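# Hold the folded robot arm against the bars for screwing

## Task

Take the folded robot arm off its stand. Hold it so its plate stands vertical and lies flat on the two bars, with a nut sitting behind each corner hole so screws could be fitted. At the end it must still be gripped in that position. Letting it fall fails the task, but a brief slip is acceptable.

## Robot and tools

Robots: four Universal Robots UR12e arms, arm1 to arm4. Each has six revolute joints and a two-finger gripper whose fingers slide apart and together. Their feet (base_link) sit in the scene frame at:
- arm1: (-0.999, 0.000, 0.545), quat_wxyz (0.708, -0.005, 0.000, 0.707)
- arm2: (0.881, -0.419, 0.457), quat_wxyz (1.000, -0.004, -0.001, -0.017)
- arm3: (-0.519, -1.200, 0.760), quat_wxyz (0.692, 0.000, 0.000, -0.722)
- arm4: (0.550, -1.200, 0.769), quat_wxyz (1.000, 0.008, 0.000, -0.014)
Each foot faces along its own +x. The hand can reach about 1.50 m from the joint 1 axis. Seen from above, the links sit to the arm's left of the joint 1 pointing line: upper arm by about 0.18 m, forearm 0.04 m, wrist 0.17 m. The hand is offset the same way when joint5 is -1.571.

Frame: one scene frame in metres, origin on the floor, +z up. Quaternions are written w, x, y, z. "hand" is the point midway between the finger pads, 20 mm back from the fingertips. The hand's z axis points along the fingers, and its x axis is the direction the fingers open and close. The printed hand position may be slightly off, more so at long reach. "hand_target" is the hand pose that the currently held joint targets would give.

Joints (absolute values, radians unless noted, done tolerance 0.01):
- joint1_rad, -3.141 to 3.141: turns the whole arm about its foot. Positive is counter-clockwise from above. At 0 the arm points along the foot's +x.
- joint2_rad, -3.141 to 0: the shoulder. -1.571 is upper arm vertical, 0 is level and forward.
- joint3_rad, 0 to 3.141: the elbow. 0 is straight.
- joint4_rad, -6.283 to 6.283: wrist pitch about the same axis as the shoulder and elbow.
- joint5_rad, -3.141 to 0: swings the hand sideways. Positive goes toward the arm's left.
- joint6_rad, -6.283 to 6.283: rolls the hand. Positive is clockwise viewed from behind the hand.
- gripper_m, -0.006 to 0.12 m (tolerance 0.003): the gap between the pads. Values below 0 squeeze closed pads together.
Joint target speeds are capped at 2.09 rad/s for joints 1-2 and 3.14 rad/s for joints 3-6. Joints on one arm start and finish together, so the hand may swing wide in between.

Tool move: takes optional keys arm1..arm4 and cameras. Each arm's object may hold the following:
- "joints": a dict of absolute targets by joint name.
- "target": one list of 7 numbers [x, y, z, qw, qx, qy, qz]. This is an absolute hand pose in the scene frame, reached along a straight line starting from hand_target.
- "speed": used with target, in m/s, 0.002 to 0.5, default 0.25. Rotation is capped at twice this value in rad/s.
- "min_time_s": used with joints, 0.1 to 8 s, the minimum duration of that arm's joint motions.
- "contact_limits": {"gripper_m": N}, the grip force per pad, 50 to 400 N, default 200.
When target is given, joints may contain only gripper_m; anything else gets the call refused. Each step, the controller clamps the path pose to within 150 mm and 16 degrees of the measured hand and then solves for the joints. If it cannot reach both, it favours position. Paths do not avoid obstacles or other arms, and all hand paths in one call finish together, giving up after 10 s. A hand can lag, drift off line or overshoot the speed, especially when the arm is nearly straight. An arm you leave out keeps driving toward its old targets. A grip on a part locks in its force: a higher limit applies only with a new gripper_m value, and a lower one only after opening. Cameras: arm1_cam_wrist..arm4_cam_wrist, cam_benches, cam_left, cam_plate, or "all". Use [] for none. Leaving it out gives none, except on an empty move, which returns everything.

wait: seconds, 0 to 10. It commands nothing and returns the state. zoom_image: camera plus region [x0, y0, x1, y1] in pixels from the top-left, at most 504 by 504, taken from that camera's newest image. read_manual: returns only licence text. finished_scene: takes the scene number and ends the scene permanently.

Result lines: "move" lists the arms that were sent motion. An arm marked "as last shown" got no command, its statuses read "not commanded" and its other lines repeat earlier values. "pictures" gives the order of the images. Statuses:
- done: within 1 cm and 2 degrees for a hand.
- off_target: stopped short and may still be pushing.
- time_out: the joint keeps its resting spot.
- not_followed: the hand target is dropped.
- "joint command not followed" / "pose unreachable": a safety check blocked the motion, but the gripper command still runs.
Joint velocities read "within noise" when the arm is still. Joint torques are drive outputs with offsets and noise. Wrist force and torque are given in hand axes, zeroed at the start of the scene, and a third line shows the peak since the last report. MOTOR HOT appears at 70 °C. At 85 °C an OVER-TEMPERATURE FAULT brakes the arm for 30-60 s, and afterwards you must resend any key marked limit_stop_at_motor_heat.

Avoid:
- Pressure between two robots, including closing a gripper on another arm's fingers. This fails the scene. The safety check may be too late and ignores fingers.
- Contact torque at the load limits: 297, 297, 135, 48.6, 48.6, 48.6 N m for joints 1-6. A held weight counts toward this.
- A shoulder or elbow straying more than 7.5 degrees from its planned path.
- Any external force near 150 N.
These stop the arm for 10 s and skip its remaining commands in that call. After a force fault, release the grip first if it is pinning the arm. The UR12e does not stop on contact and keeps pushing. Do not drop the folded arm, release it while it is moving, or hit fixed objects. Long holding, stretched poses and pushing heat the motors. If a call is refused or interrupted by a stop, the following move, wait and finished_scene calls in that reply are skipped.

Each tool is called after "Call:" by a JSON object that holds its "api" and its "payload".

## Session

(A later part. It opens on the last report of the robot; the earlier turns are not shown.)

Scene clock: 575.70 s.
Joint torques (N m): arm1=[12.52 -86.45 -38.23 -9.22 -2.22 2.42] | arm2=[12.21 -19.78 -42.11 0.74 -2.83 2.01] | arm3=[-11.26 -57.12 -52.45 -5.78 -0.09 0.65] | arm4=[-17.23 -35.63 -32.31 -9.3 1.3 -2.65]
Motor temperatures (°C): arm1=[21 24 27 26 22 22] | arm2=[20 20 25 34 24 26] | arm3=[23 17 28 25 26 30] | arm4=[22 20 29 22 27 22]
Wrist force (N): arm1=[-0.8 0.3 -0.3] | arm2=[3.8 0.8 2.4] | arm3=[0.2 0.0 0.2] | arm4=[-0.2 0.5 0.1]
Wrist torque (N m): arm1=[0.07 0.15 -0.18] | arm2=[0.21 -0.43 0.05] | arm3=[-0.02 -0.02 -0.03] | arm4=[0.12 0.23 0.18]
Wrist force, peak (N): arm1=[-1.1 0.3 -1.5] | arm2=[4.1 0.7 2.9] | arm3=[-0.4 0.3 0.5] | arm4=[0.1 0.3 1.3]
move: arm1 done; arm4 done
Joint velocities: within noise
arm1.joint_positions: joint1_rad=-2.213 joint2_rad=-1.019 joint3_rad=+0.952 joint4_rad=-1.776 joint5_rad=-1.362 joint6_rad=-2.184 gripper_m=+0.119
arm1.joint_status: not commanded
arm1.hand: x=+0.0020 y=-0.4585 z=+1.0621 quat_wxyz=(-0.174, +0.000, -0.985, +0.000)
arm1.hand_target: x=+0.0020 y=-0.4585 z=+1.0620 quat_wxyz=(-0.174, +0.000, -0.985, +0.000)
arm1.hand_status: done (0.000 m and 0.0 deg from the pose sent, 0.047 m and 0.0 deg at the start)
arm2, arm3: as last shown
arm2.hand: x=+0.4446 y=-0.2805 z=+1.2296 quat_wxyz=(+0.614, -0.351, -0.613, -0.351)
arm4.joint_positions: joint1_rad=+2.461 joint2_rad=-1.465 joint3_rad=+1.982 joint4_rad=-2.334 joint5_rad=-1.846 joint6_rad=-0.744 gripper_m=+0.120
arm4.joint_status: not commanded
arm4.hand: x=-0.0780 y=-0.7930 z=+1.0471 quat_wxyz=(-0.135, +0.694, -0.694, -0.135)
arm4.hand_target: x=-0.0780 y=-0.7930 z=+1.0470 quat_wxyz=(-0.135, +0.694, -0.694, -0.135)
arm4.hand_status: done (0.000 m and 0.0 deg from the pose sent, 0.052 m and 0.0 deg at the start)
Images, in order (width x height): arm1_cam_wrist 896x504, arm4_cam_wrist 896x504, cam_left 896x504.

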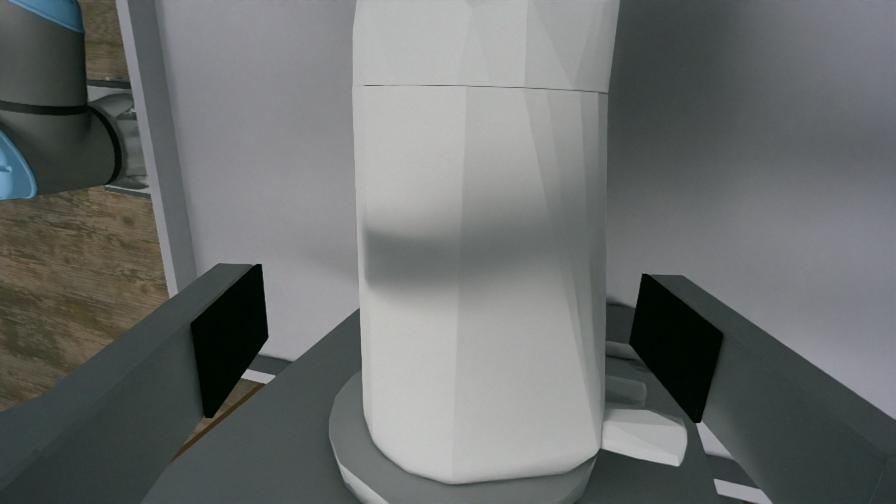

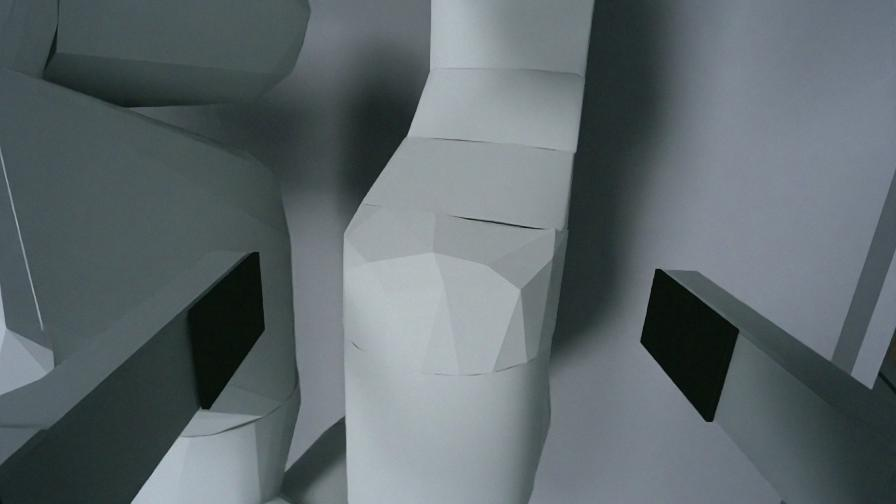

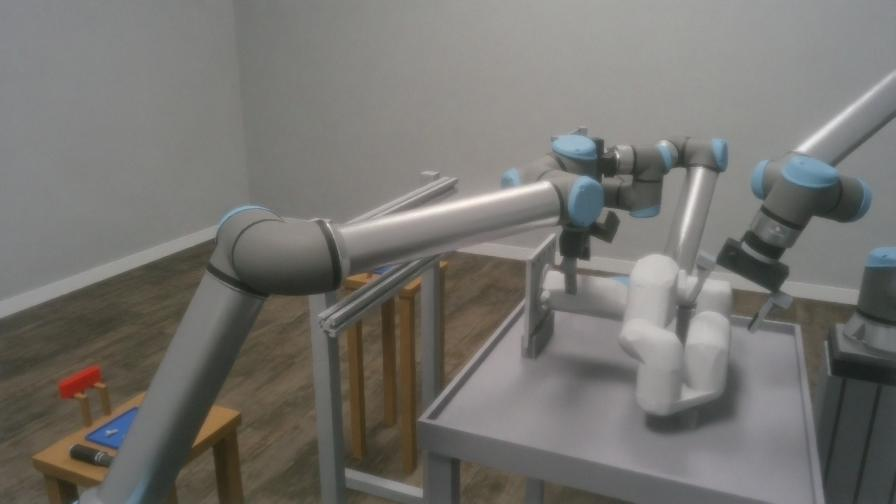

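Call:
{"api": "move", "payload": {"arm1": {"target":[-0.0085,-0.4585,1.056,0.1736,0,0.9848,0],"speed":0.06}, "arm4": {"target":[-0.085,-0.793,1.047,-0.135,0.694,-0.694,-0.135],"speed":0.06,"joints":{"gripper_m":0.106}}}}

Call:
{"api": "move", "payload": {"arm1": {"target":[0.003,-0.4585,1.024,0.1736,0,0.9848,0],"speed":0.06}, "arm4": {"target":[-0.085,-0.7735,0.9985,-0.135,0.694,-0.694,-0.135],"speed":0.06}, "cameras": ["arm1_cam_wrist","arm4_cam_wrist","cam_left"]}}

Call:
{"api": "zoom_image", "payload": {"camera": "cam_left", "region": [500, 180, 820, 440]}}

Scene clock: 658.80 s.
Joint torques (N m): arm1=[-16.86 -104.64 -38.02 -9.21 2.71 -1.74] | arm2=[11.96 -20.34 -43.09 0.44 -2.27 1.92] | arm3=[-12.2 -57.93 -52 -5.71 -0.13 0.68] | arm4=[21.07 -37.58 -55.87 -2.21 -3.84 2.8]
Motor temperatures (°C): arm1=[21 24 27 26 22 22] | arm2=[20 20 25 34 24 26] | arm3=[22 17 28 25 26 30] | arm4=[22 20 29 22 27 22]
Wrist force (N): arm1=[-1.1 0.2 -0.3] | arm2=[4.0 0.6 2.2] | arm3=[-0.3 0.0 0.1] | arm4=[-0.2 0.3 0.4]
Wrist torque (N m): arm1=[0.05 0.19 0.11] | arm2=[0.18 -0.47 0.05] | arm3=[-0.01 0.06 -0.03] | arm4=[0.08 0.22 -0.11]
Wrist force, peak (N): arm1=[-1.4 0.7 -0.4] | arm2=[4.2 0.7 2.5] | arm3=[-0.4 0.1 0.5] | arm4=[-1.0 0.0 -0.2]
move: arm1 done; arm4 done
Joint velocities: within noise
arm1.joint_positions: joint1_rad=-2.219 joint2_rad=-1.039 joint3_rad=+0.992 joint4_rad=-1.796 joint5_rad=-1.361 joint6_rad=-2.190 gripper_m=+0.119
arm1.joint_status: not commanded
arm1.hand: x=-0.0085 y=-0.4585 z=+1.0560 quat_wxyz=(-0.174, +0.000, -0.985, +0.000)
arm1.hand_target: x=-0.0085 y=-0.4585 z=+1.0560 quat_wxyz=(-0.174, +0.000, -0.985, +0.000)
arm1.hand_status: done (0.000 m and 0.0 deg from the pose sent, 0.012 m and 0.0 deg at the start)
arm2, arm3: as last shown
arm4.joint_positions: joint1_rad=+2.468 joint2_rad=-1.456 joint3_rad=+1.971 joint4_rad=-2.330 joint5_rad=-1.848 joint6_rad=-0.737 gripper_m=+0.107
arm4.joint_status: all done
arm4.hand: x=-0.0850 y=-0.7930 z=+1.0470 quat_wxyz=(-0.135, +0.694, -0.694, -0.135)
arm4.hand_target: x=-0.0850 y=-0.7930 z=+1.0470 quat_wxyz=(-0.135, +0.694, -0.694, -0.135)
arm4.hand_status: done (0.000 m and 0.0 deg from the pose sent, 0.007 m and 0.0 deg at the start)
pictures: none

Scene clock: 660.20 s.
Joint torques (N m): arm1=[12.15 -86.78 -38.6 -9.38 -2.17 2.45] | arm2=[14.55 -18.49 -42.74 0.53 -1.94 1.97] | arm3=[-11.69 -56.22 -52.34 -5.89 -0.2 0.74] | arm4=[-16.29 -38.35 -29.86 -9.16 1.65 -2.64]
Motor temperatures (°C): arm1=[21 24 27 26 22 22] | arm2=[20 20 25 34 24 26] | arm3=[22 17 28 25 26 30] | arm4=[22 20 29 22 27 22]
Wrist force (N): arm1=[-1.1 0.3 0.0] | arm2=[3.9 0.9 2.6] | arm3=[-0.2 0.0 0.3] | arm4=[-0.2 0.3 -0.2]
Wrist torque (N m): arm1=[0.07 0.20 -0.18] | arm2=[0.23 -0.45 0.05] | arm3=[-0.03 0.03 -0.03] | arm4=[0.10 0.23 0.19]
Wrist force, peak (N): arm1=[-1.2 0.4 -1.1] | arm2=[3.9 0.9 2.6] | arm3=[-0.2 0.3 0.4] | arm4=[0.1 0.6 -1.1]
move: arm1 done; arm4 done
Joint velocities: within noise
arm1.joint_positions: joint1_rad=-2.212 joint2_rad=-1.021 joint3_rad=+1.021 joint4_rad=-1.844 joint5_rad=-1.363 joint6_rad=-2.183 gripper_m=+0.119
arm1.joint_status: not commanded
arm1.hand: x=+0.0030 y=-0.4585 z=+1.0241 quat_wxyz=(-0.174, +0.000, -0.985, +0.000)
arm1.hand_target: x=+0.0030 y=-0.4585 z=+1.0240 quat_wxyz=(-0.174, +0.000, -0.985, +0.000)
arm1.hand_status: done (0.000 m and 0.0 deg from the pose sent, 0.034 m and 0.0 deg at the start)
arm2: as last shown
arm3.joint_positions: joint1_rad=-0.300 joint2_rad=-1.570 joint3_rad=+1.570 joint4_rad=-1.570 joint5_rad=-1.571 joint6_rad=+0.000 gripper_m=+0.119
arm3.joint_status: not commanded
arm3.hand: x=-0.5872 y=-1.9096 z=+1.2695 quat_wxyz=(+0.000, -0.985, +0.170, +0.000)
arm3.hand_target: x=-0.5872 y=-1.9096 z=+1.2695 quat_wxyz=(+0.000, -0.985, +0.170, +0.000)
arm3.hand_status: not commanded
arm4.joint_positions: joint1_rad=+2.447 joint2_rad=-1.395 joint3_rad=+2.001 joint4_rad=-2.427 joint5_rad=-1.843 joint6_rad=-0.757 gripper_m=+0.107
arm4.joint_status: not commanded
arm4.hand: x=-0.0850 y=-0.7735 z=+0.9986 quat_wxyz=(-0.135, +0.694, -0.694, -0.135)
arm4.hand_target: x=-0.0850 y=-0.7735 z=+0.9985 quat_wxyz=(-0.135, +0.694, -0.694, -0.135)
arm4.hand_status: done (0.000 m and 0.0 deg from the pose sent, 0.052 m and 0.0 deg at the start)
Images, in order (width x height): arm1_cam_wrist 896x504, arm4_cam_wrist 896x504, cam_left 896x504.

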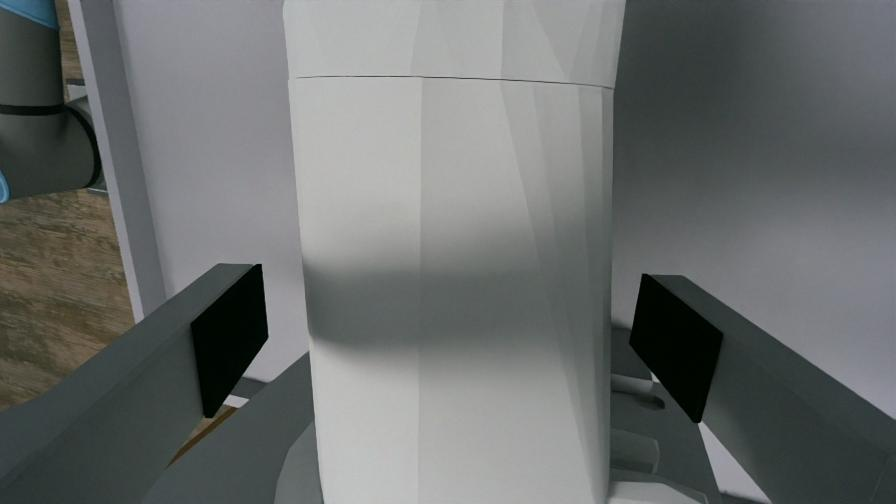

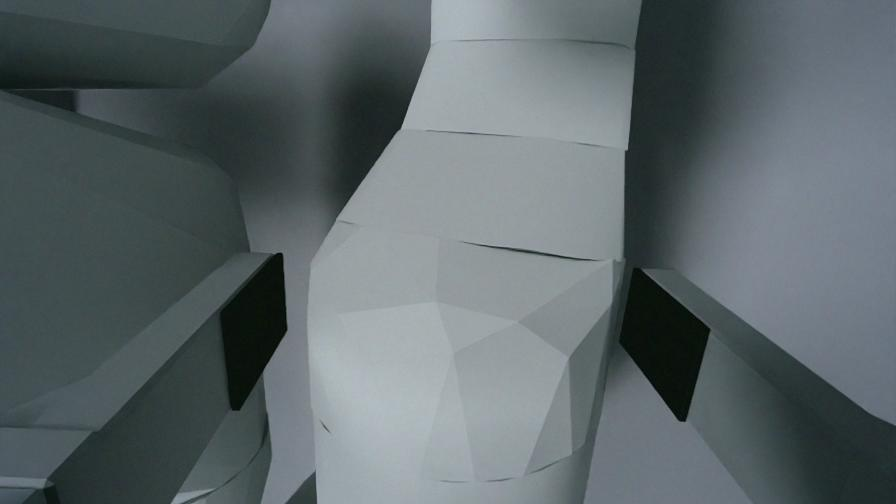

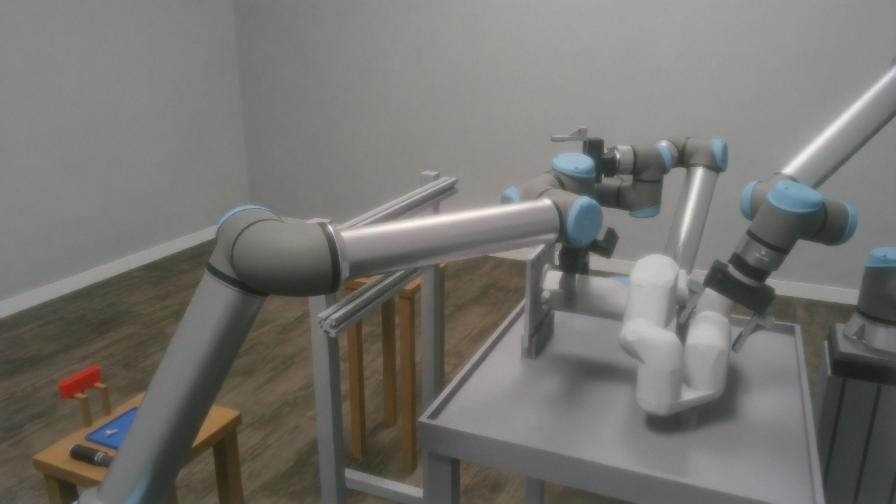

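Scaled by 1.575 from the camera's image (finer frame: 1280x720).

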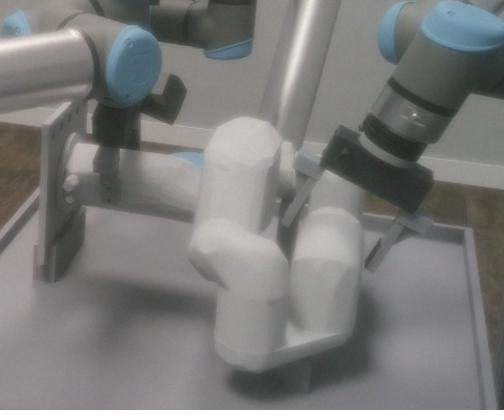

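Call:
{"api": "move", "payload": {"arm1": {"target":[0.0035,-0.4585,1.017,0.1736,0,0.9848,0],"speed":0.05}, "arm4": {"target":[-0.085,-0.7698,0.9895,-0.135,0.694,-0.694,-0.135],"speed":0.05}}}

Call:
{"api": "move", "payload": {"arm1": {"joints":{"gripper_m":0.085},"contact_limits":{"gripper_m":60}}, "arm4": {"joints":{"gripper_m":0.074},"contact_limits":{"gripper_m":60}}, "cameras": ["arm1_cam_wrist","arm4_cam_wrist","cam_left"]}}

Scene clock: 686.80 s.
Joint torques (N m): arm1=[11.77 -86.71 -38.06 -9.38 -2.16 2.29] | arm2=[11.33 -18.69 -42.27 0.42 -1.38 2.02] | arm3=[-11.16 -57.02 -52.91 -5.93 -0.07 0.69] | arm4=[-16.65 -40.82 -29.34 -9.05 1.32 -2.47]
Motor temperatures (°C): arm1=[21 24 27 26 22 22] | arm2=[20 20 25 34 24 26] | arm3=[22 17 28 25 26 30] | arm4=[22 20 29 22 27 22]
Wrist force (N): arm1=[-0.7 -0.1 -0.5] | arm2=[3.7 0.7 2.2] | arm3=[0.0 0.2 0.3] | arm4=[0.2 0.5 0.1]
Wrist torque (N m): arm1=[0.00 0.14 -0.18] | arm2=[0.20 -0.41 0.05] | arm3=[0.00 0.00 -0.03] | arm4=[0.14 0.18 0.18]
Wrist force, peak (N): arm1=[-1.3 0.1 -0.7] | arm2=[4.1 0.8 2.3] | arm3=[-0.2 0.3 0.5] | arm4=[-0.1 0.3 0.7]
move: arm1 done; arm4 done
Joint velocities: within noise
arm1.joint_positions: joint1_rad=-2.212 joint2_rad=-1.020 joint3_rad=+1.032 joint4_rad=-1.856 joint5_rad=-1.363 joint6_rad=-2.183 gripper_m=+0.119
arm1.joint_status: not commanded
arm1.hand: x=+0.0035 y=-0.4585 z=+1.0170 quat_wxyz=(-0.174, +0.000, -0.985, +0.000)
arm1.hand_target: x=+0.0035 y=-0.4585 z=+1.0170 quat_wxyz=(-0.174, +0.000, -0.985, +0.000)
arm1.hand_status: done (0.000 m and 0.0 deg from the pose sent, 0.007 m and 0.0 deg at the start)
arm2, arm3: as last shown
arm4.joint_positions: joint1_rad=+2.443 joint2_rad=-1.383 joint3_rad=+2.006 joint4_rad=-2.445 joint5_rad=-1.842 joint6_rad=-0.761 gripper_m=+0.107
arm4.joint_status: not commanded
arm4.hand: x=-0.0850 y=-0.7698 z=+0.9895 quat_wxyz=(-0.135, +0.694, -0.694, -0.135)
arm4.hand_target: x=-0.0850 y=-0.7698 z=+0.9895 quat_wxyz=(-0.135, +0.694, -0.694, -0.135)
arm4.hand_status: done (0.000 m and 0.0 deg from the pose sent, 0.010 m and 0.0 deg at the start)
pictures: none

Scene clock: 687.63 s.
Joint torques (N m): arm1=[-10.97 -109.9 -37.5 6.79 -2.1 1.58] | arm2=[13.31 -18.95 -42.52 0.47 -1.13 2.01] | arm3=[-12.1 -55.55 -52.28 -5.93 -0.04 0.82] | arm4=[-16.61 -41.8 -38.51 -9.25 -4.19 -2.68]
Motor temperatures (°C): arm1=[21 24 27 26 22 22] | arm2=[20 20 25 34 24 26] | arm3=[22 17 28 25 26 30] | arm4=[22 20 29 22 27 22]
Wrist force (N): arm1=[-35.1 -9.9 10.0] | arm2=[3.8 0.7 2.5] | arm3=[-0.1 -0.1 0.4] | arm4=[9.9 -5.1 -13.2]
Wrist torque (N m): arm1=[0.23 -0.29 -0.02] | arm2=[0.19 -0.44 0.06] | arm3=[-0.05 0.02 -0.03] | arm4=[0.16 0.24 0.75]
Wrist force, peak (N): arm1=[-35.5 -9.8 10.3] | arm2=[3.9 1.0 2.5] | arm3=[-0.3 0.2 0.5] | arm4=[10.9 -5.9 -14.1]
move: arm1 off_target; arm4 off_target
Joint velocities: within noise
arm1.joint_positions: joint1_rad=-2.212 joint2_rad=-1.020 joint3_rad=+1.032 joint4_rad=-1.856 joint5_rad=-1.363 joint6_rad=-2.183 gripper_m=+0.099
arm1.joint_status: gripper_m off_target (ended at +0.099, target +0.085)
arm1.contact_limits: gripper_m 60 N at each pad
arm1.hand: x=+0.0036 y=-0.4584 z=+1.0169 quat_wxyz=(-0.174, +0.000, -0.985, +0.000)
arm1.hand_target: x=+0.0035 y=-0.4585 z=+1.0170 quat_wxyz=(-0.174, +0.000, -0.985, +0.000)
arm1.hand_status: not commanded
arm2, arm3: as last shown
arm4.joint_positions: joint1_rad=+2.443 joint2_rad=-1.383 joint3_rad=+2.006 joint4_rad=-2.445 joint5_rad=-1.842 joint6_rad=-0.761 gripper_m=+0.085
arm4.joint_status: gripper_m off_target (ended at +0.085, target +0.074)
arm4.contact_limits: gripper_m 60 N at each pad
arm4.hand: x=-0.0850 y=-0.7698 z=+0.9895 quat_wxyz=(-0.135, +0.694, -0.694, -0.135)
arm4.hand_target: x=-0.0850 y=-0.7698 z=+0.9895 quat_wxyz=(-0.135, +0.694, -0.694, -0.135)
arm4.hand_status: not commanded
Images, in order (width x height): arm1_cam_wrist 896x504, arm4_cam_wrist 896x504, cam_left 896x504.

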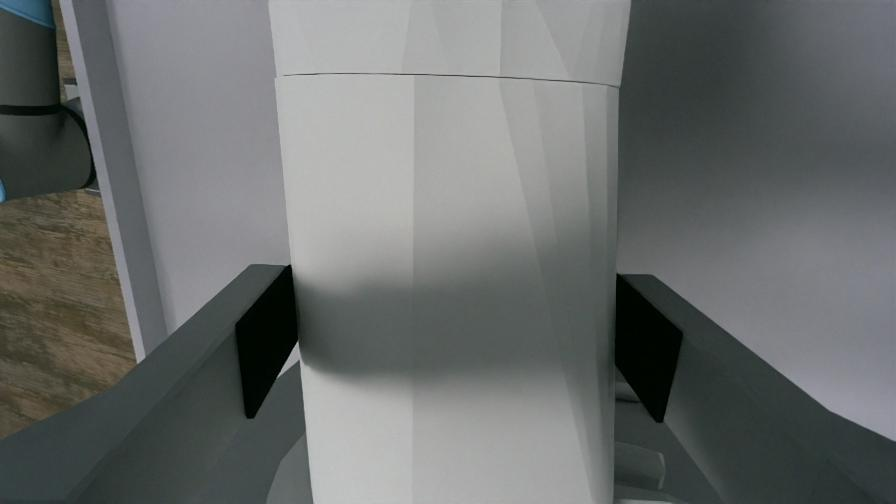

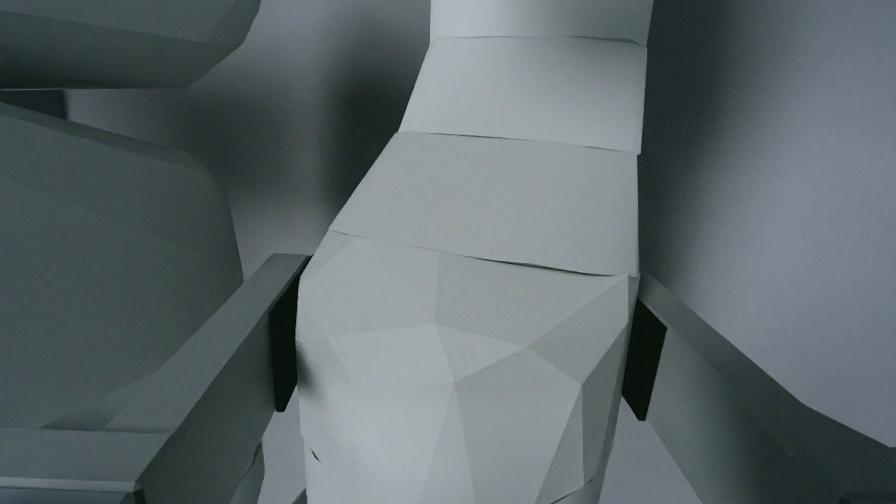

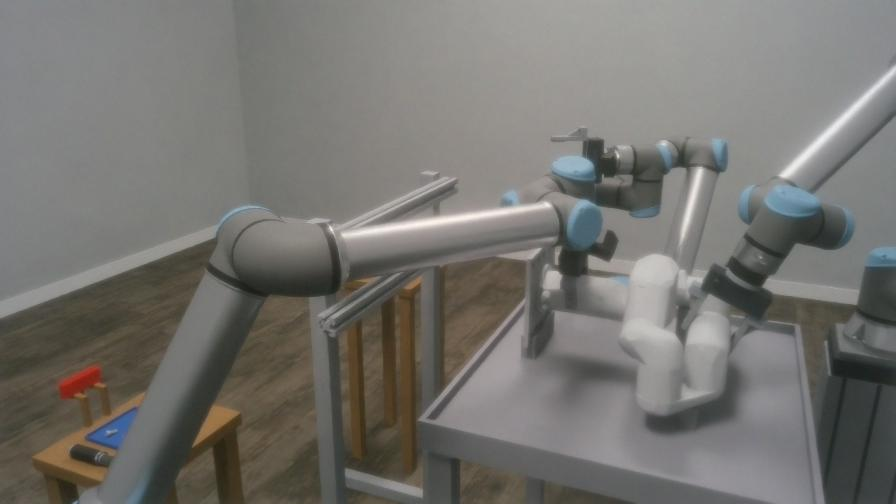

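Call:
{"api": "move", "payload": {"arm1": {"target":[0.0051,-0.4588,1.0176,0.1736,0,0.9848,0],"speed":0.01}, "arm4": {"target":[-0.085,-0.7702,0.9892,-0.135,0.694,-0.694,-0.135],"speed":0.01}}}

Scene clock: 698.40 s.
Joint torques (N m): arm1=[13.66 -75.57 -75.79 -20.7 2.52 2.51] | arm2=[11.02 -18.21 -42.61 0.42 -1.04 2.07] | arm3=[-11.62 -56.7 -52.87 -5.97 -0.12 0.61] | arm4=[20.34 -39.59 -28.6 -9.41 1.19 1.63]
Motor temperatures (°C): arm1=[21 24 27 26 22 22] | arm2=[20 20 25 34 24 26] | arm3=[22 17 28 25 26 30] | arm4=[22 20 29 22 27 22]
Wrist force (N): arm1=[51.1 23.9 -14.7] | arm2=[3.6 0.6 2.2] | arm3=[-0.1 0.1 0.2] | arm4=[2.7 -14.6 -19.6]
Wrist torque (N m): arm1=[-0.17 -0.32 -0.52] | arm2=[0.17 -0.40 0.06] | arm3=[-0.02 0.02 -0.03] | arm4=[0.17 0.38 1.04]
Wrist force, peak (N): arm1=[51.1 23.9 -14.7] | arm2=[4.0 0.5 2.6] | arm3=[-0.3 0.3 0.6] | arm4=[12.1 -12.4 -18.9]
move: arm1 done; arm4 done
Joint velocities: within noise
arm1.joint_positions: joint1_rad=-2.211 joint2_rad=-1.017 joint3_rad=+1.026 joint4_rad=-1.853 joint5_rad=-1.363 joint6_rad=-2.182 gripper_m=+0.099
arm1.joint_status: not commanded
arm1.contact_limits: gripper_m 60 N at each pad
arm1.hand: x=+0.0050 y=-0.4588 z=+1.0176 quat_wxyz=(-0.173, +0.000, -0.985, +0.000)
arm1.hand_target: x=+0.0051 y=-0.4588 z=+1.0176 quat_wxyz=(-0.174, +0.000, -0.985, +0.000)
arm1.hand_status: done (0.000 m and 0.0 deg from the pose sent, 0.002 m and 0.0 deg at the start)
arm2, arm3: as last shown
arm4.joint_positions: joint1_rad=+2.444 joint2_rad=-1.383 joint3_rad=+2.007 joint4_rad=-2.445 joint5_rad=-1.842 joint6_rad=-0.761 gripper_m=+0.085
arm4.joint_status: not commanded
arm4.contact_limits: gripper_m 60 N at each pad
arm4.hand: x=-0.0850 y=-0.7702 z=+0.9892 quat_wxyz=(-0.135, +0.694, -0.694, -0.135)
arm4.hand_target: x=-0.0850 y=-0.7702 z=+0.9892 quat_wxyz=(-0.135, +0.694, -0.694, -0.135)
arm4.hand_status: done (0.000 m and 0.0 deg from the pose sent, 0.000 m and 0.0 deg at the start)
pictures: none

Call:
{"api": "move", "payload": {"arm1": {"target":[0.0042,-0.4586,1.0173,0.1736,0,0.9848,0],"speed":0.01}}}

Call:
{"api": "move", "payload": {"arm1": {"joints":{"gripper_m":0.083},"contact_limits":{"gripper_m":380}}, "arm4": {"joints":{"gripper_m":0.072},"contact_limits":{"gripper_m":340}}}}

Scene clock: 704.90 s.
Joint torques (N m): arm1=[-17.75 -110.74 -39.59 -5.92 0.79 -1.55] | arm2=[11.53 -18.73 -42.45 0.51 0.09 1.9] | arm3=[-10.58 -57 -52.92 -6.06 -0.05 0.74] | arm4=[20.39 -37.13 -28.23 -2.99 1.64 0.75]
Motor temperatures (°C): arm1=[21 24 27 26 22 22] | arm2=[20 20 25 34 24 26] | arm3=[22 17 28 25 26 30] | arm4=[22 20 29 22 27 22]
Wrist force (N): arm1=[-2.0 -0.2 3.4] | arm2=[3.7 0.8 2.1] | arm3=[-0.3 0.1 0.3] | arm4=[-0.2 -5.2 -13.2]
Wrist torque (N m): arm1=[0.21 -0.52 -0.13] | arm2=[0.22 -0.42 0.06] | arm3=[0.00 0.05 -0.03] | arm4=[0.18 0.81 0.83]
Wrist force, peak (N): arm1=[53.0 24.3 -15.6] | arm2=[4.0 0.7 2.4] | arm3=[-0.5 -0.1 0.4] | arm4=[2.9 -14.6 -19.8]
move: arm1 done
Joint velocities: within noise
arm1.joint_positions: joint1_rad=-2.211 joint2_rad=-1.019 joint3_rad=+1.029 joint4_rad=-1.855 joint5_rad=-1.363 joint6_rad=-2.183 gripper_m=+0.099
arm1.joint_status: not commanded
arm1.contact_limits: gripper_m 60 N at each pad
arm1.hand: x=+0.0043 y=-0.4586 z=+1.0173 quat_wxyz=(-0.174, +0.000, -0.985, +0.000)
arm1.hand_target: x=+0.0042 y=-0.4586 z=+1.0173 quat_wxyz=(-0.174, +0.000, -0.985, +0.000)
arm1.hand_status: done (0.000 m and 0.0 deg from the pose sent, 0.001 m and 0.0 deg at the start)
arm2, arm3, arm4: as last shown
arm4.contact_limits: gripper_m 60 N at each pad
pictures: none

Scene clock: 705.30 s.
Joint torques (N m): arm1=[-19.05 -111.11 -44.61 -1.25 -1.95 1.59] | arm2=[12.72 -19.15 -42.82 0.61 -0.06 2.03] | arm3=[-11.91 -57.52 -52.68 -6 -0.01 0.9] | arm4=[20.55 -37.46 -27.99 -3.17 1.16 0.31]
Motor temperatures (°C): arm1=[21 24 27 26 22 22] | arm2=[20 20 25 34 24 26] | arm3=[22 17 28 25 26 30] | arm4=[22 20 29 22 27 22]
Wrist force (N): arm1=[-0.2 1.7 6.4] | arm2=[3.7 0.8 2.3] | arm3=[0.0 0.2 0.4] | arm4=[1.3 -8.7 -15.3]
Wrist torque (N m): arm1=[0.30 -2.00 -1.35] | arm2=[0.21 -0.41 0.05] | arm3=[0.01 0.00 -0.03] | arm4=[0.10 1.25 2.09]
Wrist force, peak (N): arm1=[-7.0 -0.6 9.6] | arm2=[4.0 0.4 2.4] | arm3=[-0.5 -0.2 0.3] | arm4=[1.3 -9.0 -15.5]
move: arm1 off_target; arm4 off_target
Joint velocities: within noise
arm1.joint_positions: joint1_rad=-2.211 joint2_rad=-1.019 joint3_rad=+1.029 joint4_rad=-1.855 joint5_rad=-1.363 joint6_rad=-2.183 gripper_m=+0.093
arm1.joint_status: gripper_m off_target (ended at +0.093, target +0.083)
arm1.contact_limits: gripper_m 380 N at each pad
arm1.hand: x=+0.0042 y=-0.4586 z=+1.0173 quat_wxyz=(-0.174, +0.000, -0.985, +0.000)
arm1.hand_target: x=+0.0042 y=-0.4586 z=+1.0173 quat_wxyz=(-0.174, +0.000, -0.985, +0.000)
arm1.hand_status: not commanded
arm2.joint_positions: joint1_rad=+2.949 joint2_rad=-2.100 joint3_rad=+2.200 joint4_rad=-3.253 joint5_rad=-2.384 joint6_rad=+1.561 gripper_m=+0.120
arm2.joint_status: not commanded
arm2.hand: x=+0.4446 y=-0.2805 z=+1.2296 quat_wxyz=(+0.614, -0.351, -0.613, -0.351)
arm2.hand_target: x=+0.4446 y=-0.2805 z=+1.2296 quat_wxyz=(+0.614, -0.351, -0.613, -0.351)
arm2.hand_status: not commanded
arm3: as last shown
arm4.joint_positions: joint1_rad=+2.444 joint2_rad=-1.383 joint3_rad=+2.007 joint4_rad=-2.445 joint5_rad=-1.842 joint6_rad=-0.761 gripper_m=+0.082
arm4.joint_status: gripper_m off_target (ended at +0.082, target +0.072)
arm4.contact_limits: gripper_m 340 N at each pad
arm4.hand: x=-0.0850 y=-0.7702 z=+0.9892 quat_wxyz=(-0.135, +0.694, -0.694, -0.135)
arm4.hand_target: x=-0.0850 y=-0.7702 z=+0.9892 quat_wxyz=(-0.135, +0.694, -0.694, -0.135)
arm4.hand_status: not commanded
pictures: none

Call:
{"api": "move", "payload": {"arm1": {"target":[0.0042,-0.4586,1.0253,0.1736,0,0.9848,0],"speed":0.01}, "arm4": {"target":[-0.0850,-0.7702,0.9972,-0.135,0.694,-0.694,-0.135],"speed":0.01}, "cameras": ["cam_left","arm1_cam_wrist"]}}

Scene clock: 712.20 s.
Joint torques (N m): arm1=[3.33 -179.03 -101.67 -7.08 7.09 8.59] | arm2=[12.38 -20.41 -43.65 0.51 0.55 2.06] | arm3=[-11.31 -56.33 -52.6 -6.21 -0.01 0.85] | arm4=[-14.73 -125.55 -87.96 -7.44 -5.13 -2.94]
Motor temperatures (°C): arm1=[21 24 27 26 22 22] | arm2=[20 20 25 34 24 26] | arm3=[22 17 28 25 26 30] | arm4=[22 20 29 22 27 22]
Wrist force (N): arm1=[10.0 -14.7 68.2] | arm2=[3.8 0.7 2.2] | arm3=[-0.2 0.1 0.3] | arm4=[15.2 14.6 78.8]
Wrist torque (N m): arm1=[0.84 -2.18 -6.73] | arm2=[0.20 -0.42 0.05] | arm3=[0.00 0.03 -0.03] | arm4=[-0.53 -4.97 0.59]
Wrist force, peak (N): arm1=[8.2 -19.0 70.9] | arm2=[3.9 0.7 2.6] | arm3=[-0.4 -0.1 0.7] | arm4=[11.3 16.4 80.4]
move: arm1 done; arm4 done
Joint velocities: within noise
arm1.joint_positions: joint1_rad=-2.211 joint2_rad=-1.018 joint3_rad=+1.015 joint4_rad=-1.841 joint5_rad=-1.363 joint6_rad=-2.183 gripper_m=+0.093
arm1.joint_status: not commanded
arm1.contact_limits: gripper_m 380 N at each pad
arm1.hand: x=+0.0042 y=-0.4586 z=+1.0253 quat_wxyz=(-0.174, +0.000, -0.985, +0.000)
arm1.hand_target: x=+0.0042 y=-0.4586 z=+1.0253 quat_wxyz=(-0.174, +0.000, -0.985, +0.000)
arm1.hand_status: done (0.000 m and 0.0 deg from the pose sent, 0.008 m and 0.0 deg at the start)
arm2, arm3: as last shown
arm4.joint_positions: joint1_rad=+2.444 joint2_rad=-1.391 joint3_rad=+2.000 joint4_rad=-2.430 joint5_rad=-1.842 joint6_rad=-0.761 gripper_m=+0.082
arm4.joint_status: not commanded
arm4.contact_limits: gripper_m 340 N at each pad
arm4.hand: x=-0.0850 y=-0.7702 z=+0.9972 quat_wxyz=(-0.135, +0.694, -0.694, -0.135)
arm4.hand_target: x=-0.0850 y=-0.7702 z=+0.9972 quat_wxyz=(-0.135, +0.694, -0.694, -0.135)
arm4.hand_status: done (0.000 m and 0.0 deg from the pose sent, 0.008 m and 0.0 deg at the start)
pictures: arm1_cam_wrist, cam_left
Images, in order (width x height): arm1_cam_wrist 896x504, cam_left 896x504.

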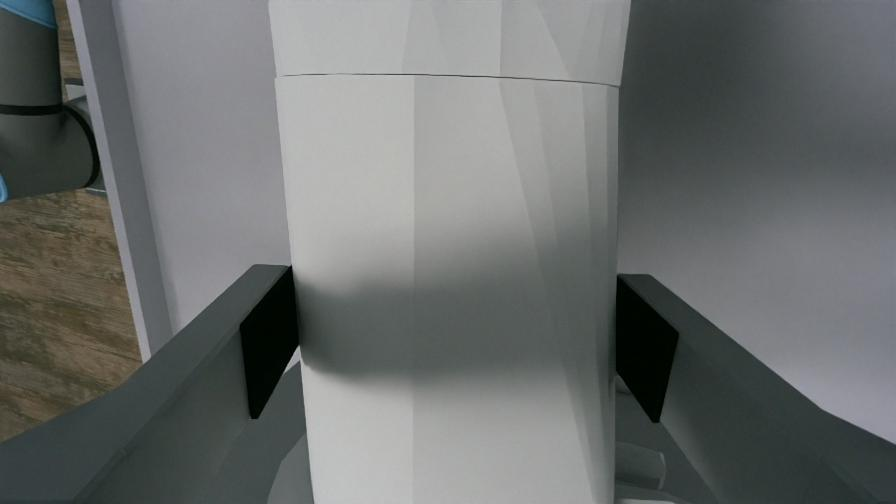

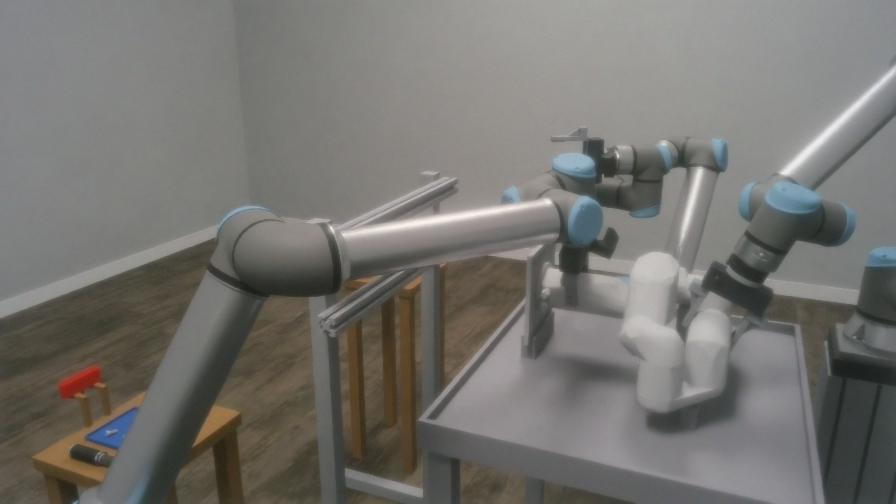

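Call:
{"api": "move", "payload": {"arm1": {"target":[0.0042,-0.4586,1.115,0.1736,0,0.9848,0],"speed":0.06}, "arm4": {"target":[-0.0850,-0.7702,1.0869,-0.135,0.694,-0.694,-0.135],"speed":0.06}, "cameras": ["cam_left","arm1_cam_wrist","cam_plate","arm4_cam_wrist"]}}

Scene clock: 734.63 s.
Joint torques (N m): arm1=[-14.22 -162.56 -106.62 -11.39 1.74 3] | arm2=[12.92 -18.31 -43.21 0.69 1.49 1.82] | arm3=[-12.52 -57.09 -53.11 -6.17 -0.12 1] | arm4=[-14.63 -116.63 -98.42 -8.7 -0.39 -4.53]
Motor temperatures (°C): arm1=[21 24 27 26 22 22] | arm2=[20 20 25 34 23 26] | arm3=[22 17 28 25 26 30] | arm4=[22 20 29 22 27 22]
Wrist force (N): arm1=[22.0 -3.5 69.9] | arm2=[3.9 0.9 2.2] | arm3=[-0.1 -0.1 0.4] | arm4=[23.5 3.8 69.3]
Wrist torque (N m): arm1=[0.78 -3.22 -4.09] | arm2=[0.22 -0.45 0.05] | arm3=[-0.04 0.02 -0.03] | arm4=[-0.59 -6.03 2.68]
Wrist force, peak (N): arm1=[10.5 -17.1 72.9] | arm2=[4.0 0.6 2.4] | arm3=[-0.2 0.1 0.8] | arm4=[14.6 15.4 83.3]
move: arm1 done; arm4 done
Joint velocities: within noise
arm1.joint_positions: joint1_rad=-2.211 joint2_rad=-1.001 joint3_rad=+0.830 joint4_rad=-1.673 joint5_rad=-1.363 joint6_rad=-2.183 gripper_m=+0.093
arm1.joint_status: not commanded
arm1.contact_limits: gripper_m 380 N at each pad
arm1.hand: x=+0.0042 y=-0.4586 z=+1.1149 quat_wxyz=(-0.174, +0.000, -0.985, +0.000)
arm1.hand_target: x=+0.0042 y=-0.4586 z=+1.1150 quat_wxyz=(-0.174, +0.000, -0.985, +0.000)
arm1.hand_status: done (0.000 m and 0.0 deg from the pose sent, 0.090 m and 0.0 deg at the start)
arm2, arm3: as last shown
arm4.joint_positions: joint1_rad=+2.442 joint2_rad=-1.469 joint3_rad=+1.910 joint4_rad=-2.263 joint5_rad=-1.842 joint6_rad=-0.763 gripper_m=+0.082
arm4.joint_status: not commanded
arm4.contact_limits: gripper_m 340 N at each pad
arm4.hand: x=-0.0850 y=-0.7702 z=+1.0869 quat_wxyz=(-0.135, +0.694, -0.694, -0.135)
arm4.hand_target: x=-0.0850 y=-0.7702 z=+1.0869 quat_wxyz=(-0.135, +0.694, -0.694, -0.135)
arm4.hand_status: done (0.000 m and 0.0 deg from the pose sent, 0.090 m and 0.0 deg at the start)
pictures: arm1_cam_wrist, arm4_cam_wrist, cam_left, cam_plate
Images, in order (width x height): arm1_cam_wrist 896x504, arm4_cam_wrist 896x504, cam_left 896x504, cam_plate 896x504.

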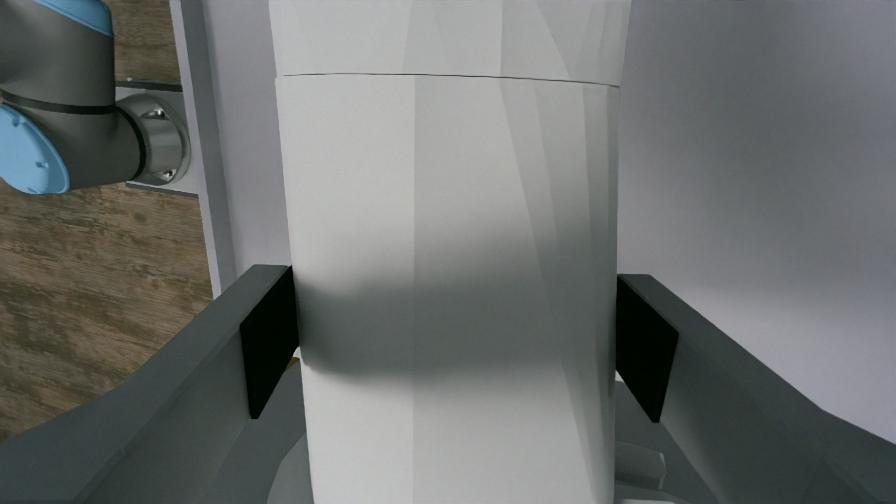

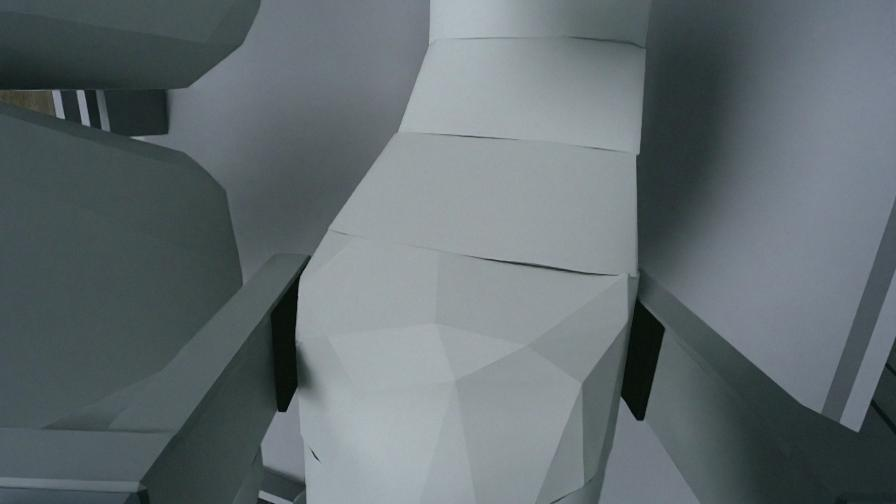

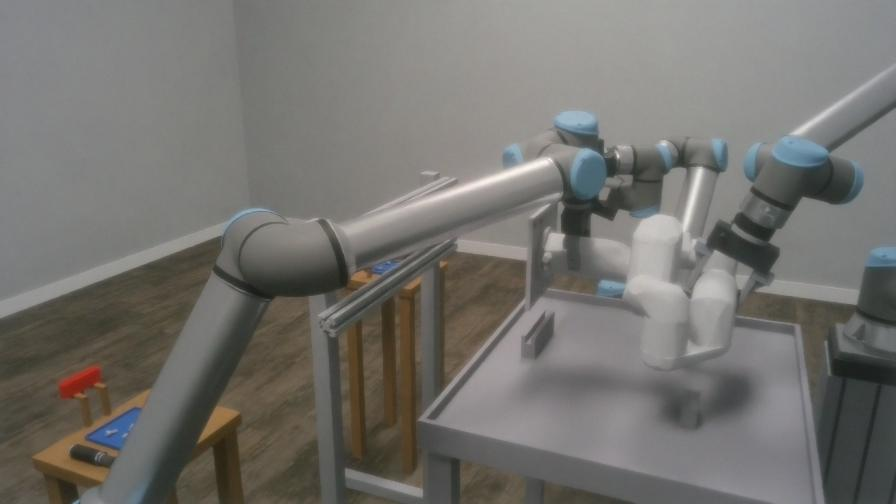

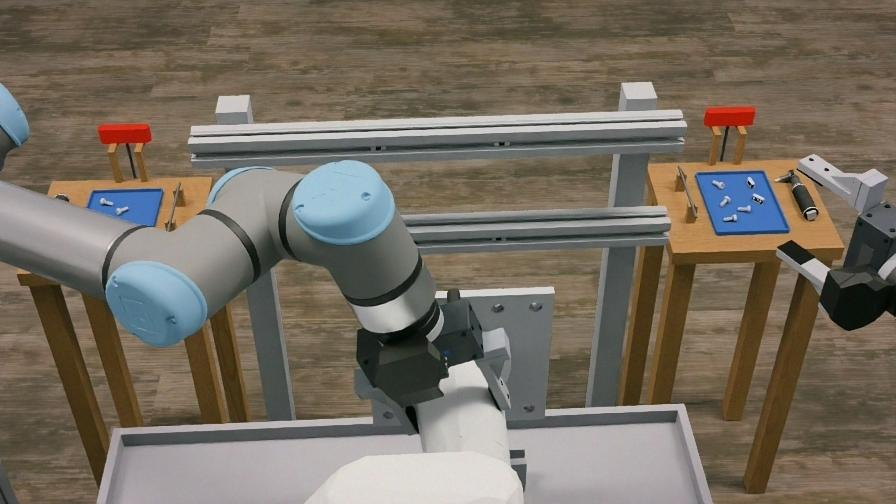

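Call:
{"api": "move", "payload": {"arm1": {"target":[0.0042,-0.1786,1.115,0.1736,0,0.9848,0],"speed":0.1}, "arm4": {"target":[-0.0850,-0.4902,1.0869,-0.135,0.694,-0.694,-0.135],"speed":0.1}, "cameras": ["cam_left","cam_plate"]}}

Call:
{"api": "zoom_image", "payload": {"camera": "cam_plate", "region": [340, 100, 580, 320]}}

Scene clock: 744.63 s.
Joint torques (N m): arm1=[12.08 -170.04 -96.04 -22.83 0.31 3.95] | arm2=[11.81 -18.19 -42.83 0.36 2.35 1.69] | arm3=[-10.65 -56.59 -53.03 -6.33 -0.11 1.27] | arm4=[-13.93 -103.85 -93.19 -5.55 3.36 -4.67]
Motor temperatures (°C): arm1=[21 24 27 26 22 22] | arm2=[20 20 25 34 23 26] | arm3=[22 17 28 25 26 30] | arm4=[22 20 29 22 27 22]
Wrist force (N): arm1=[30.9 -1.0 80.1] | arm2=[3.9 0.7 2.1] | arm3=[-0.1 0.1 0.0] | arm4=[21.0 -1.1 57.1]
Wrist torque (N m): arm1=[0.85 -4.20 -2.02] | arm2=[0.19 -0.44 0.05] | arm3=[-0.01 0.02 -0.03] | arm4=[-0.67 -9.26 2.41]
Wrist force, peak (N): arm1=[30.2 -1.9 80.3] | arm2=[4.1 1.0 2.2] | arm3=[-0.5 0.2 0.5] | arm4=[23.6 4.0 71.4]
move: arm1 done; arm4 done
Joint velocities: within noise
arm1.joint_positions: joint1_rad=-1.958 joint2_rad=-1.184 joint3_rad=+1.109 joint4_rad=-1.811 joint5_rad=-1.437 joint6_rad=-1.936 gripper_m=+0.093
arm1.joint_status: not commanded
arm1.contact_limits: gripper_m 380 N at each pad
arm1.hand: x=+0.0042 y=-0.1787 z=+1.1150 quat_wxyz=(-0.174, +0.000, -0.985, +0.000)
arm1.hand_target: x=+0.0042 y=-0.1786 z=+1.1150 quat_wxyz=(-0.174, +0.000, -0.985, +0.000)
arm1.hand_status: done (0.000 m and 0.0 deg from the pose sent, 0.280 m and 0.0 deg at the start)
arm2: as last shown
arm3.joint_positions: joint1_rad=-0.300 joint2_rad=-1.570 joint3_rad=+1.570 joint4_rad=-1.570 joint5_rad=-1.571 joint6_rad=+0.000 gripper_m=+0.119
arm3.joint_status: not commanded
arm3.hand: x=-0.5872 y=-1.9096 z=+1.2695 quat_wxyz=(+0.000, -0.985, +0.170, +0.000)
arm3.hand_target: x=-0.5872 y=-1.9096 z=+1.2695 quat_wxyz=(+0.000, -0.985, +0.170, +0.000)
arm3.hand_status: not commanded
arm4.joint_positions: joint1_rad=+2.204 joint2_rad=-1.201 joint3_rad=+1.590 joint4_rad=-2.267 joint5_rad=-1.776 joint6_rad=-0.998 gripper_m=+0.082
arm4.joint_status: not commanded
arm4.contact_limits: gripper_m 340 N at each pad
arm4.hand: x=-0.0850 y=-0.4903 z=+1.0869 quat_wxyz=(-0.135, +0.694, -0.694, -0.135)
arm4.hand_target: x=-0.0850 y=-0.4902 z=+1.0869 quat_wxyz=(-0.135, +0.694, -0.694, -0.135)
arm4.hand_status: done (0.000 m and 0.0 deg from the pose sent, 0.280 m and 0.0 deg at the start)
Images, in order (width x height): cam_left 896x504, cam_plate 896x504.

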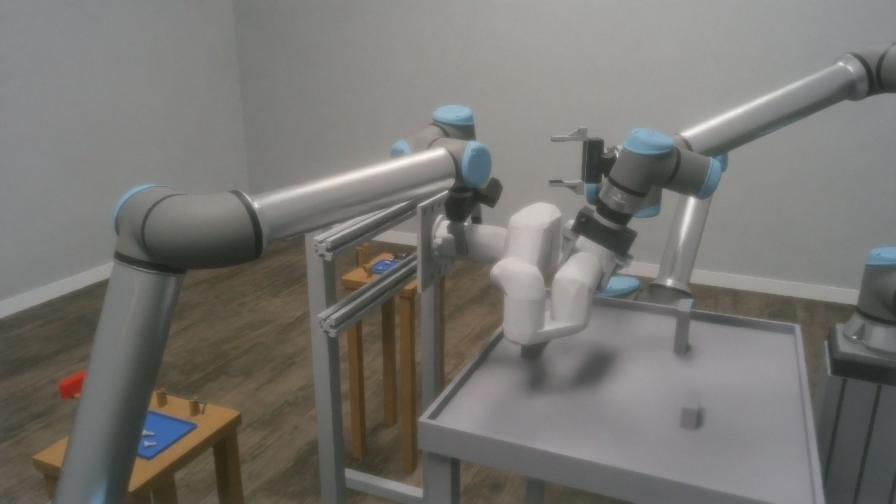

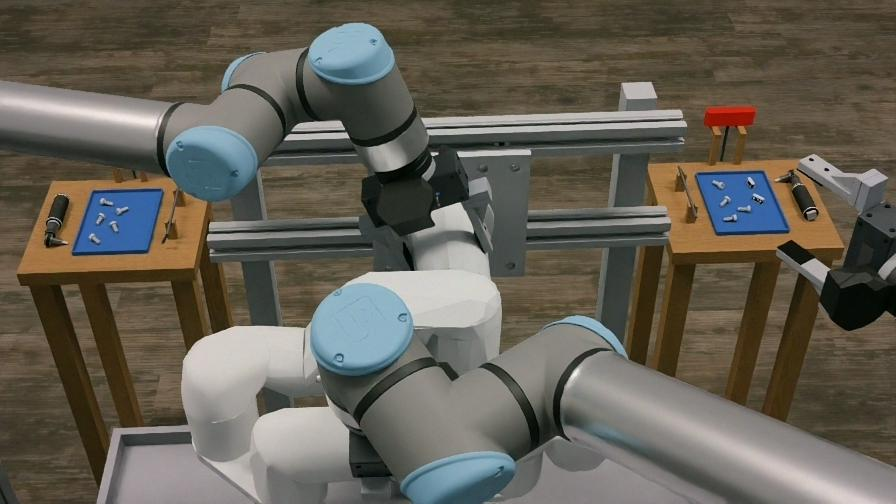

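Scaled by 2.100 from the camera's image (finer frame: 1280x720).

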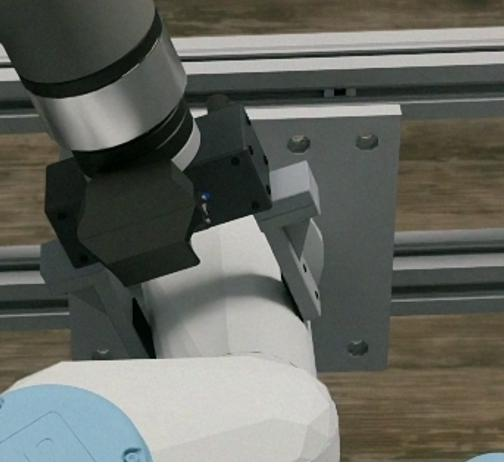

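Call:
{"api": "move", "payload": {"arm1": {"target":[-0.0038,-0.1286,1.085,0.1736,0,0.9848,0],"speed":0.05}, "arm4": {"target":[-0.0930,-0.4402,1.0569,-0.135,0.694,-0.694,-0.135],"speed":0.05}, "cameras": ["cam_left","cam_plate"]}}

Call:
{"api": "zoom_image", "payload": {"camera": "cam_plate", "region": [440, 110, 560, 270]}}

Call:
{"api": "zoom_image", "payload": {"camera": "cam_left", "region": [380, 160, 700, 380]}}

Scene clock: 766.50 s.
Joint torques (N m): arm1=[14.09 -169.47 -97.33 -22.64 0.68 4.82] | arm2=[11.48 -17.74 -43.05 0.47 2.1 2.04] | arm3=[-11.25 -57.05 -53.66 -6.51 -0.07 0.98] | arm4=[-15.06 -112.12 -87.91 -10.82 3.52 -4.22]
Motor temperatures (°C): arm1=[21 24 27 26 22 22] | arm2=[20 20 24 34 23 26] | arm3=[22 17 29 25 26 30] | arm4=[22 20 29 22 27 22]
Wrist force (N): arm1=[28.4 -3.9 82.7] | arm2=[3.6 0.7 2.1] | arm3=[-0.2 -0.2 0.0] | arm4=[17.8 1.2 56.7]
Wrist torque (N m): arm1=[0.83 -4.06 -2.52] | arm2=[0.20 -0.40 0.05] | arm3=[-0.06 0.03 -0.03] | arm4=[-0.74 -9.81 1.79]
Wrist force, peak (N): arm1=[27.3 -3.8 84.5] | arm2=[4.1 0.6 2.4] | arm3=[-0.3 0.4 0.4] | arm4=[14.3 2.4 60.4]
move: arm1 done; arm4 done
Joint velocities: within noise
arm1.joint_positions: joint1_rad=-1.909 joint2_rad=-1.217 joint3_rad=+1.207 joint4_rad=-1.882 joint5_rad=-1.452 joint6_rad=-1.890 gripper_m=+0.093
arm1.joint_status: not commanded
arm1.contact_limits: gripper_m 380 N at each pad
arm1.hand: x=-0.0038 y=-0.1287 z=+1.0851 quat_wxyz=(-0.174, +0.000, -0.985, +0.000)
arm1.hand_target: x=-0.0038 y=-0.1286 z=+1.0850 quat_wxyz=(-0.174, +0.000, -0.985, +0.000)
arm1.hand_status: done (0.000 m and 0.0 deg from the pose sent, 0.059 m and 0.0 deg at the start)
arm2, arm3: as last shown
arm4.joint_positions: joint1_rad=+2.180 joint2_rad=-1.118 joint3_rad=+1.528 joint4_rad=-2.292 joint5_rad=-1.769 joint6_rad=-1.021 gripper_m=+0.082
arm4.joint_status: not commanded
arm4.contact_limits: gripper_m 340 N at each pad
arm4.hand: x=-0.0930 y=-0.4403 z=+1.0569 quat_wxyz=(-0.135, +0.694, -0.694, -0.135)
arm4.hand_target: x=-0.0930 y=-0.4402 z=+1.0569 quat_wxyz=(-0.135, +0.694, -0.694, -0.135)
arm4.hand_status: done (0.000 m and 0.0 deg from the pose sent, 0.059 m and 0.0 deg at the start)
Images, in order (width x height): cam_left 896x504, cam_plate 896x504.

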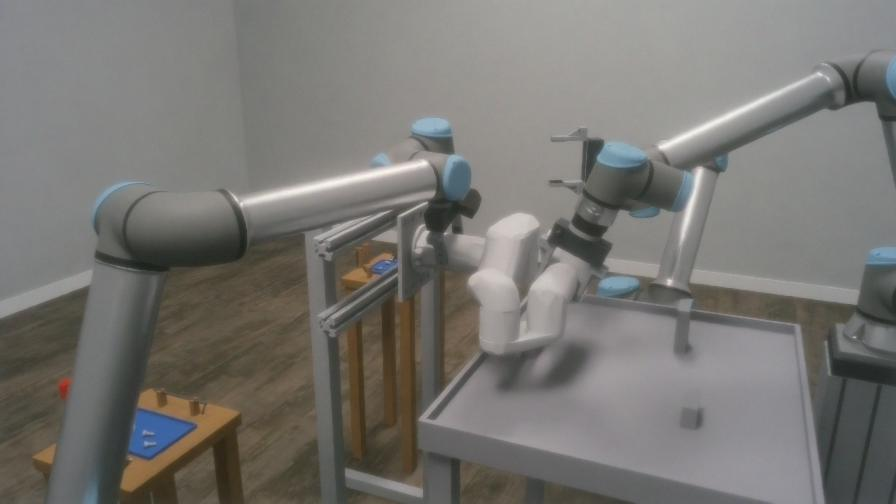

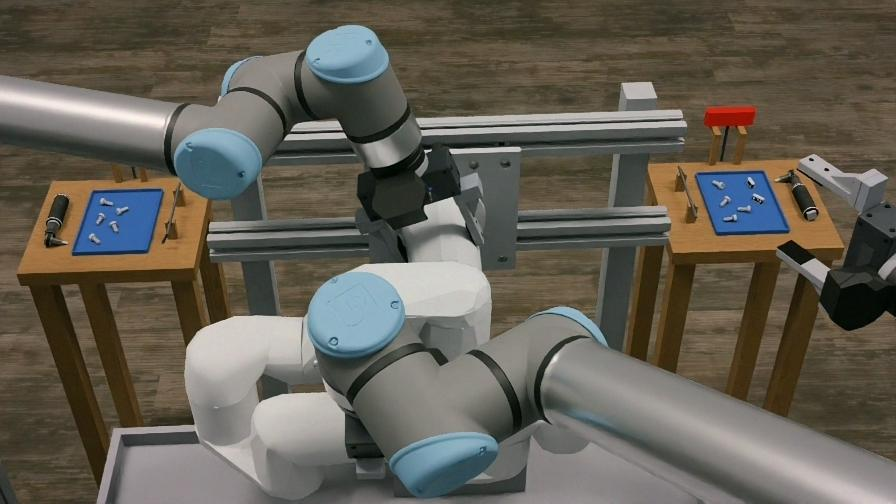

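Scaled by 3.150 from the camera's image (finer frame: 1280x720).

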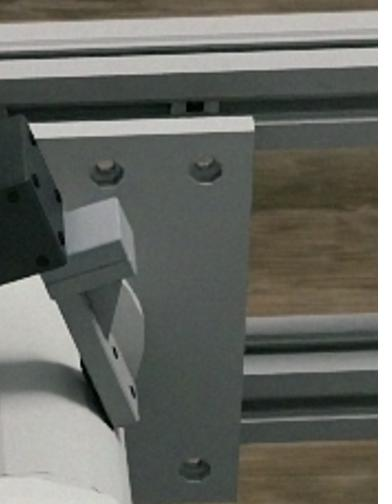

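Scaled by 1.575 from the camera's image (finer frame: 1280x720).

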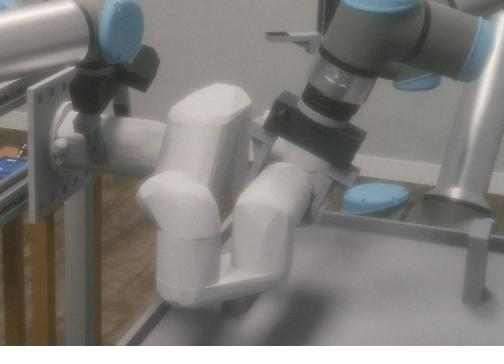

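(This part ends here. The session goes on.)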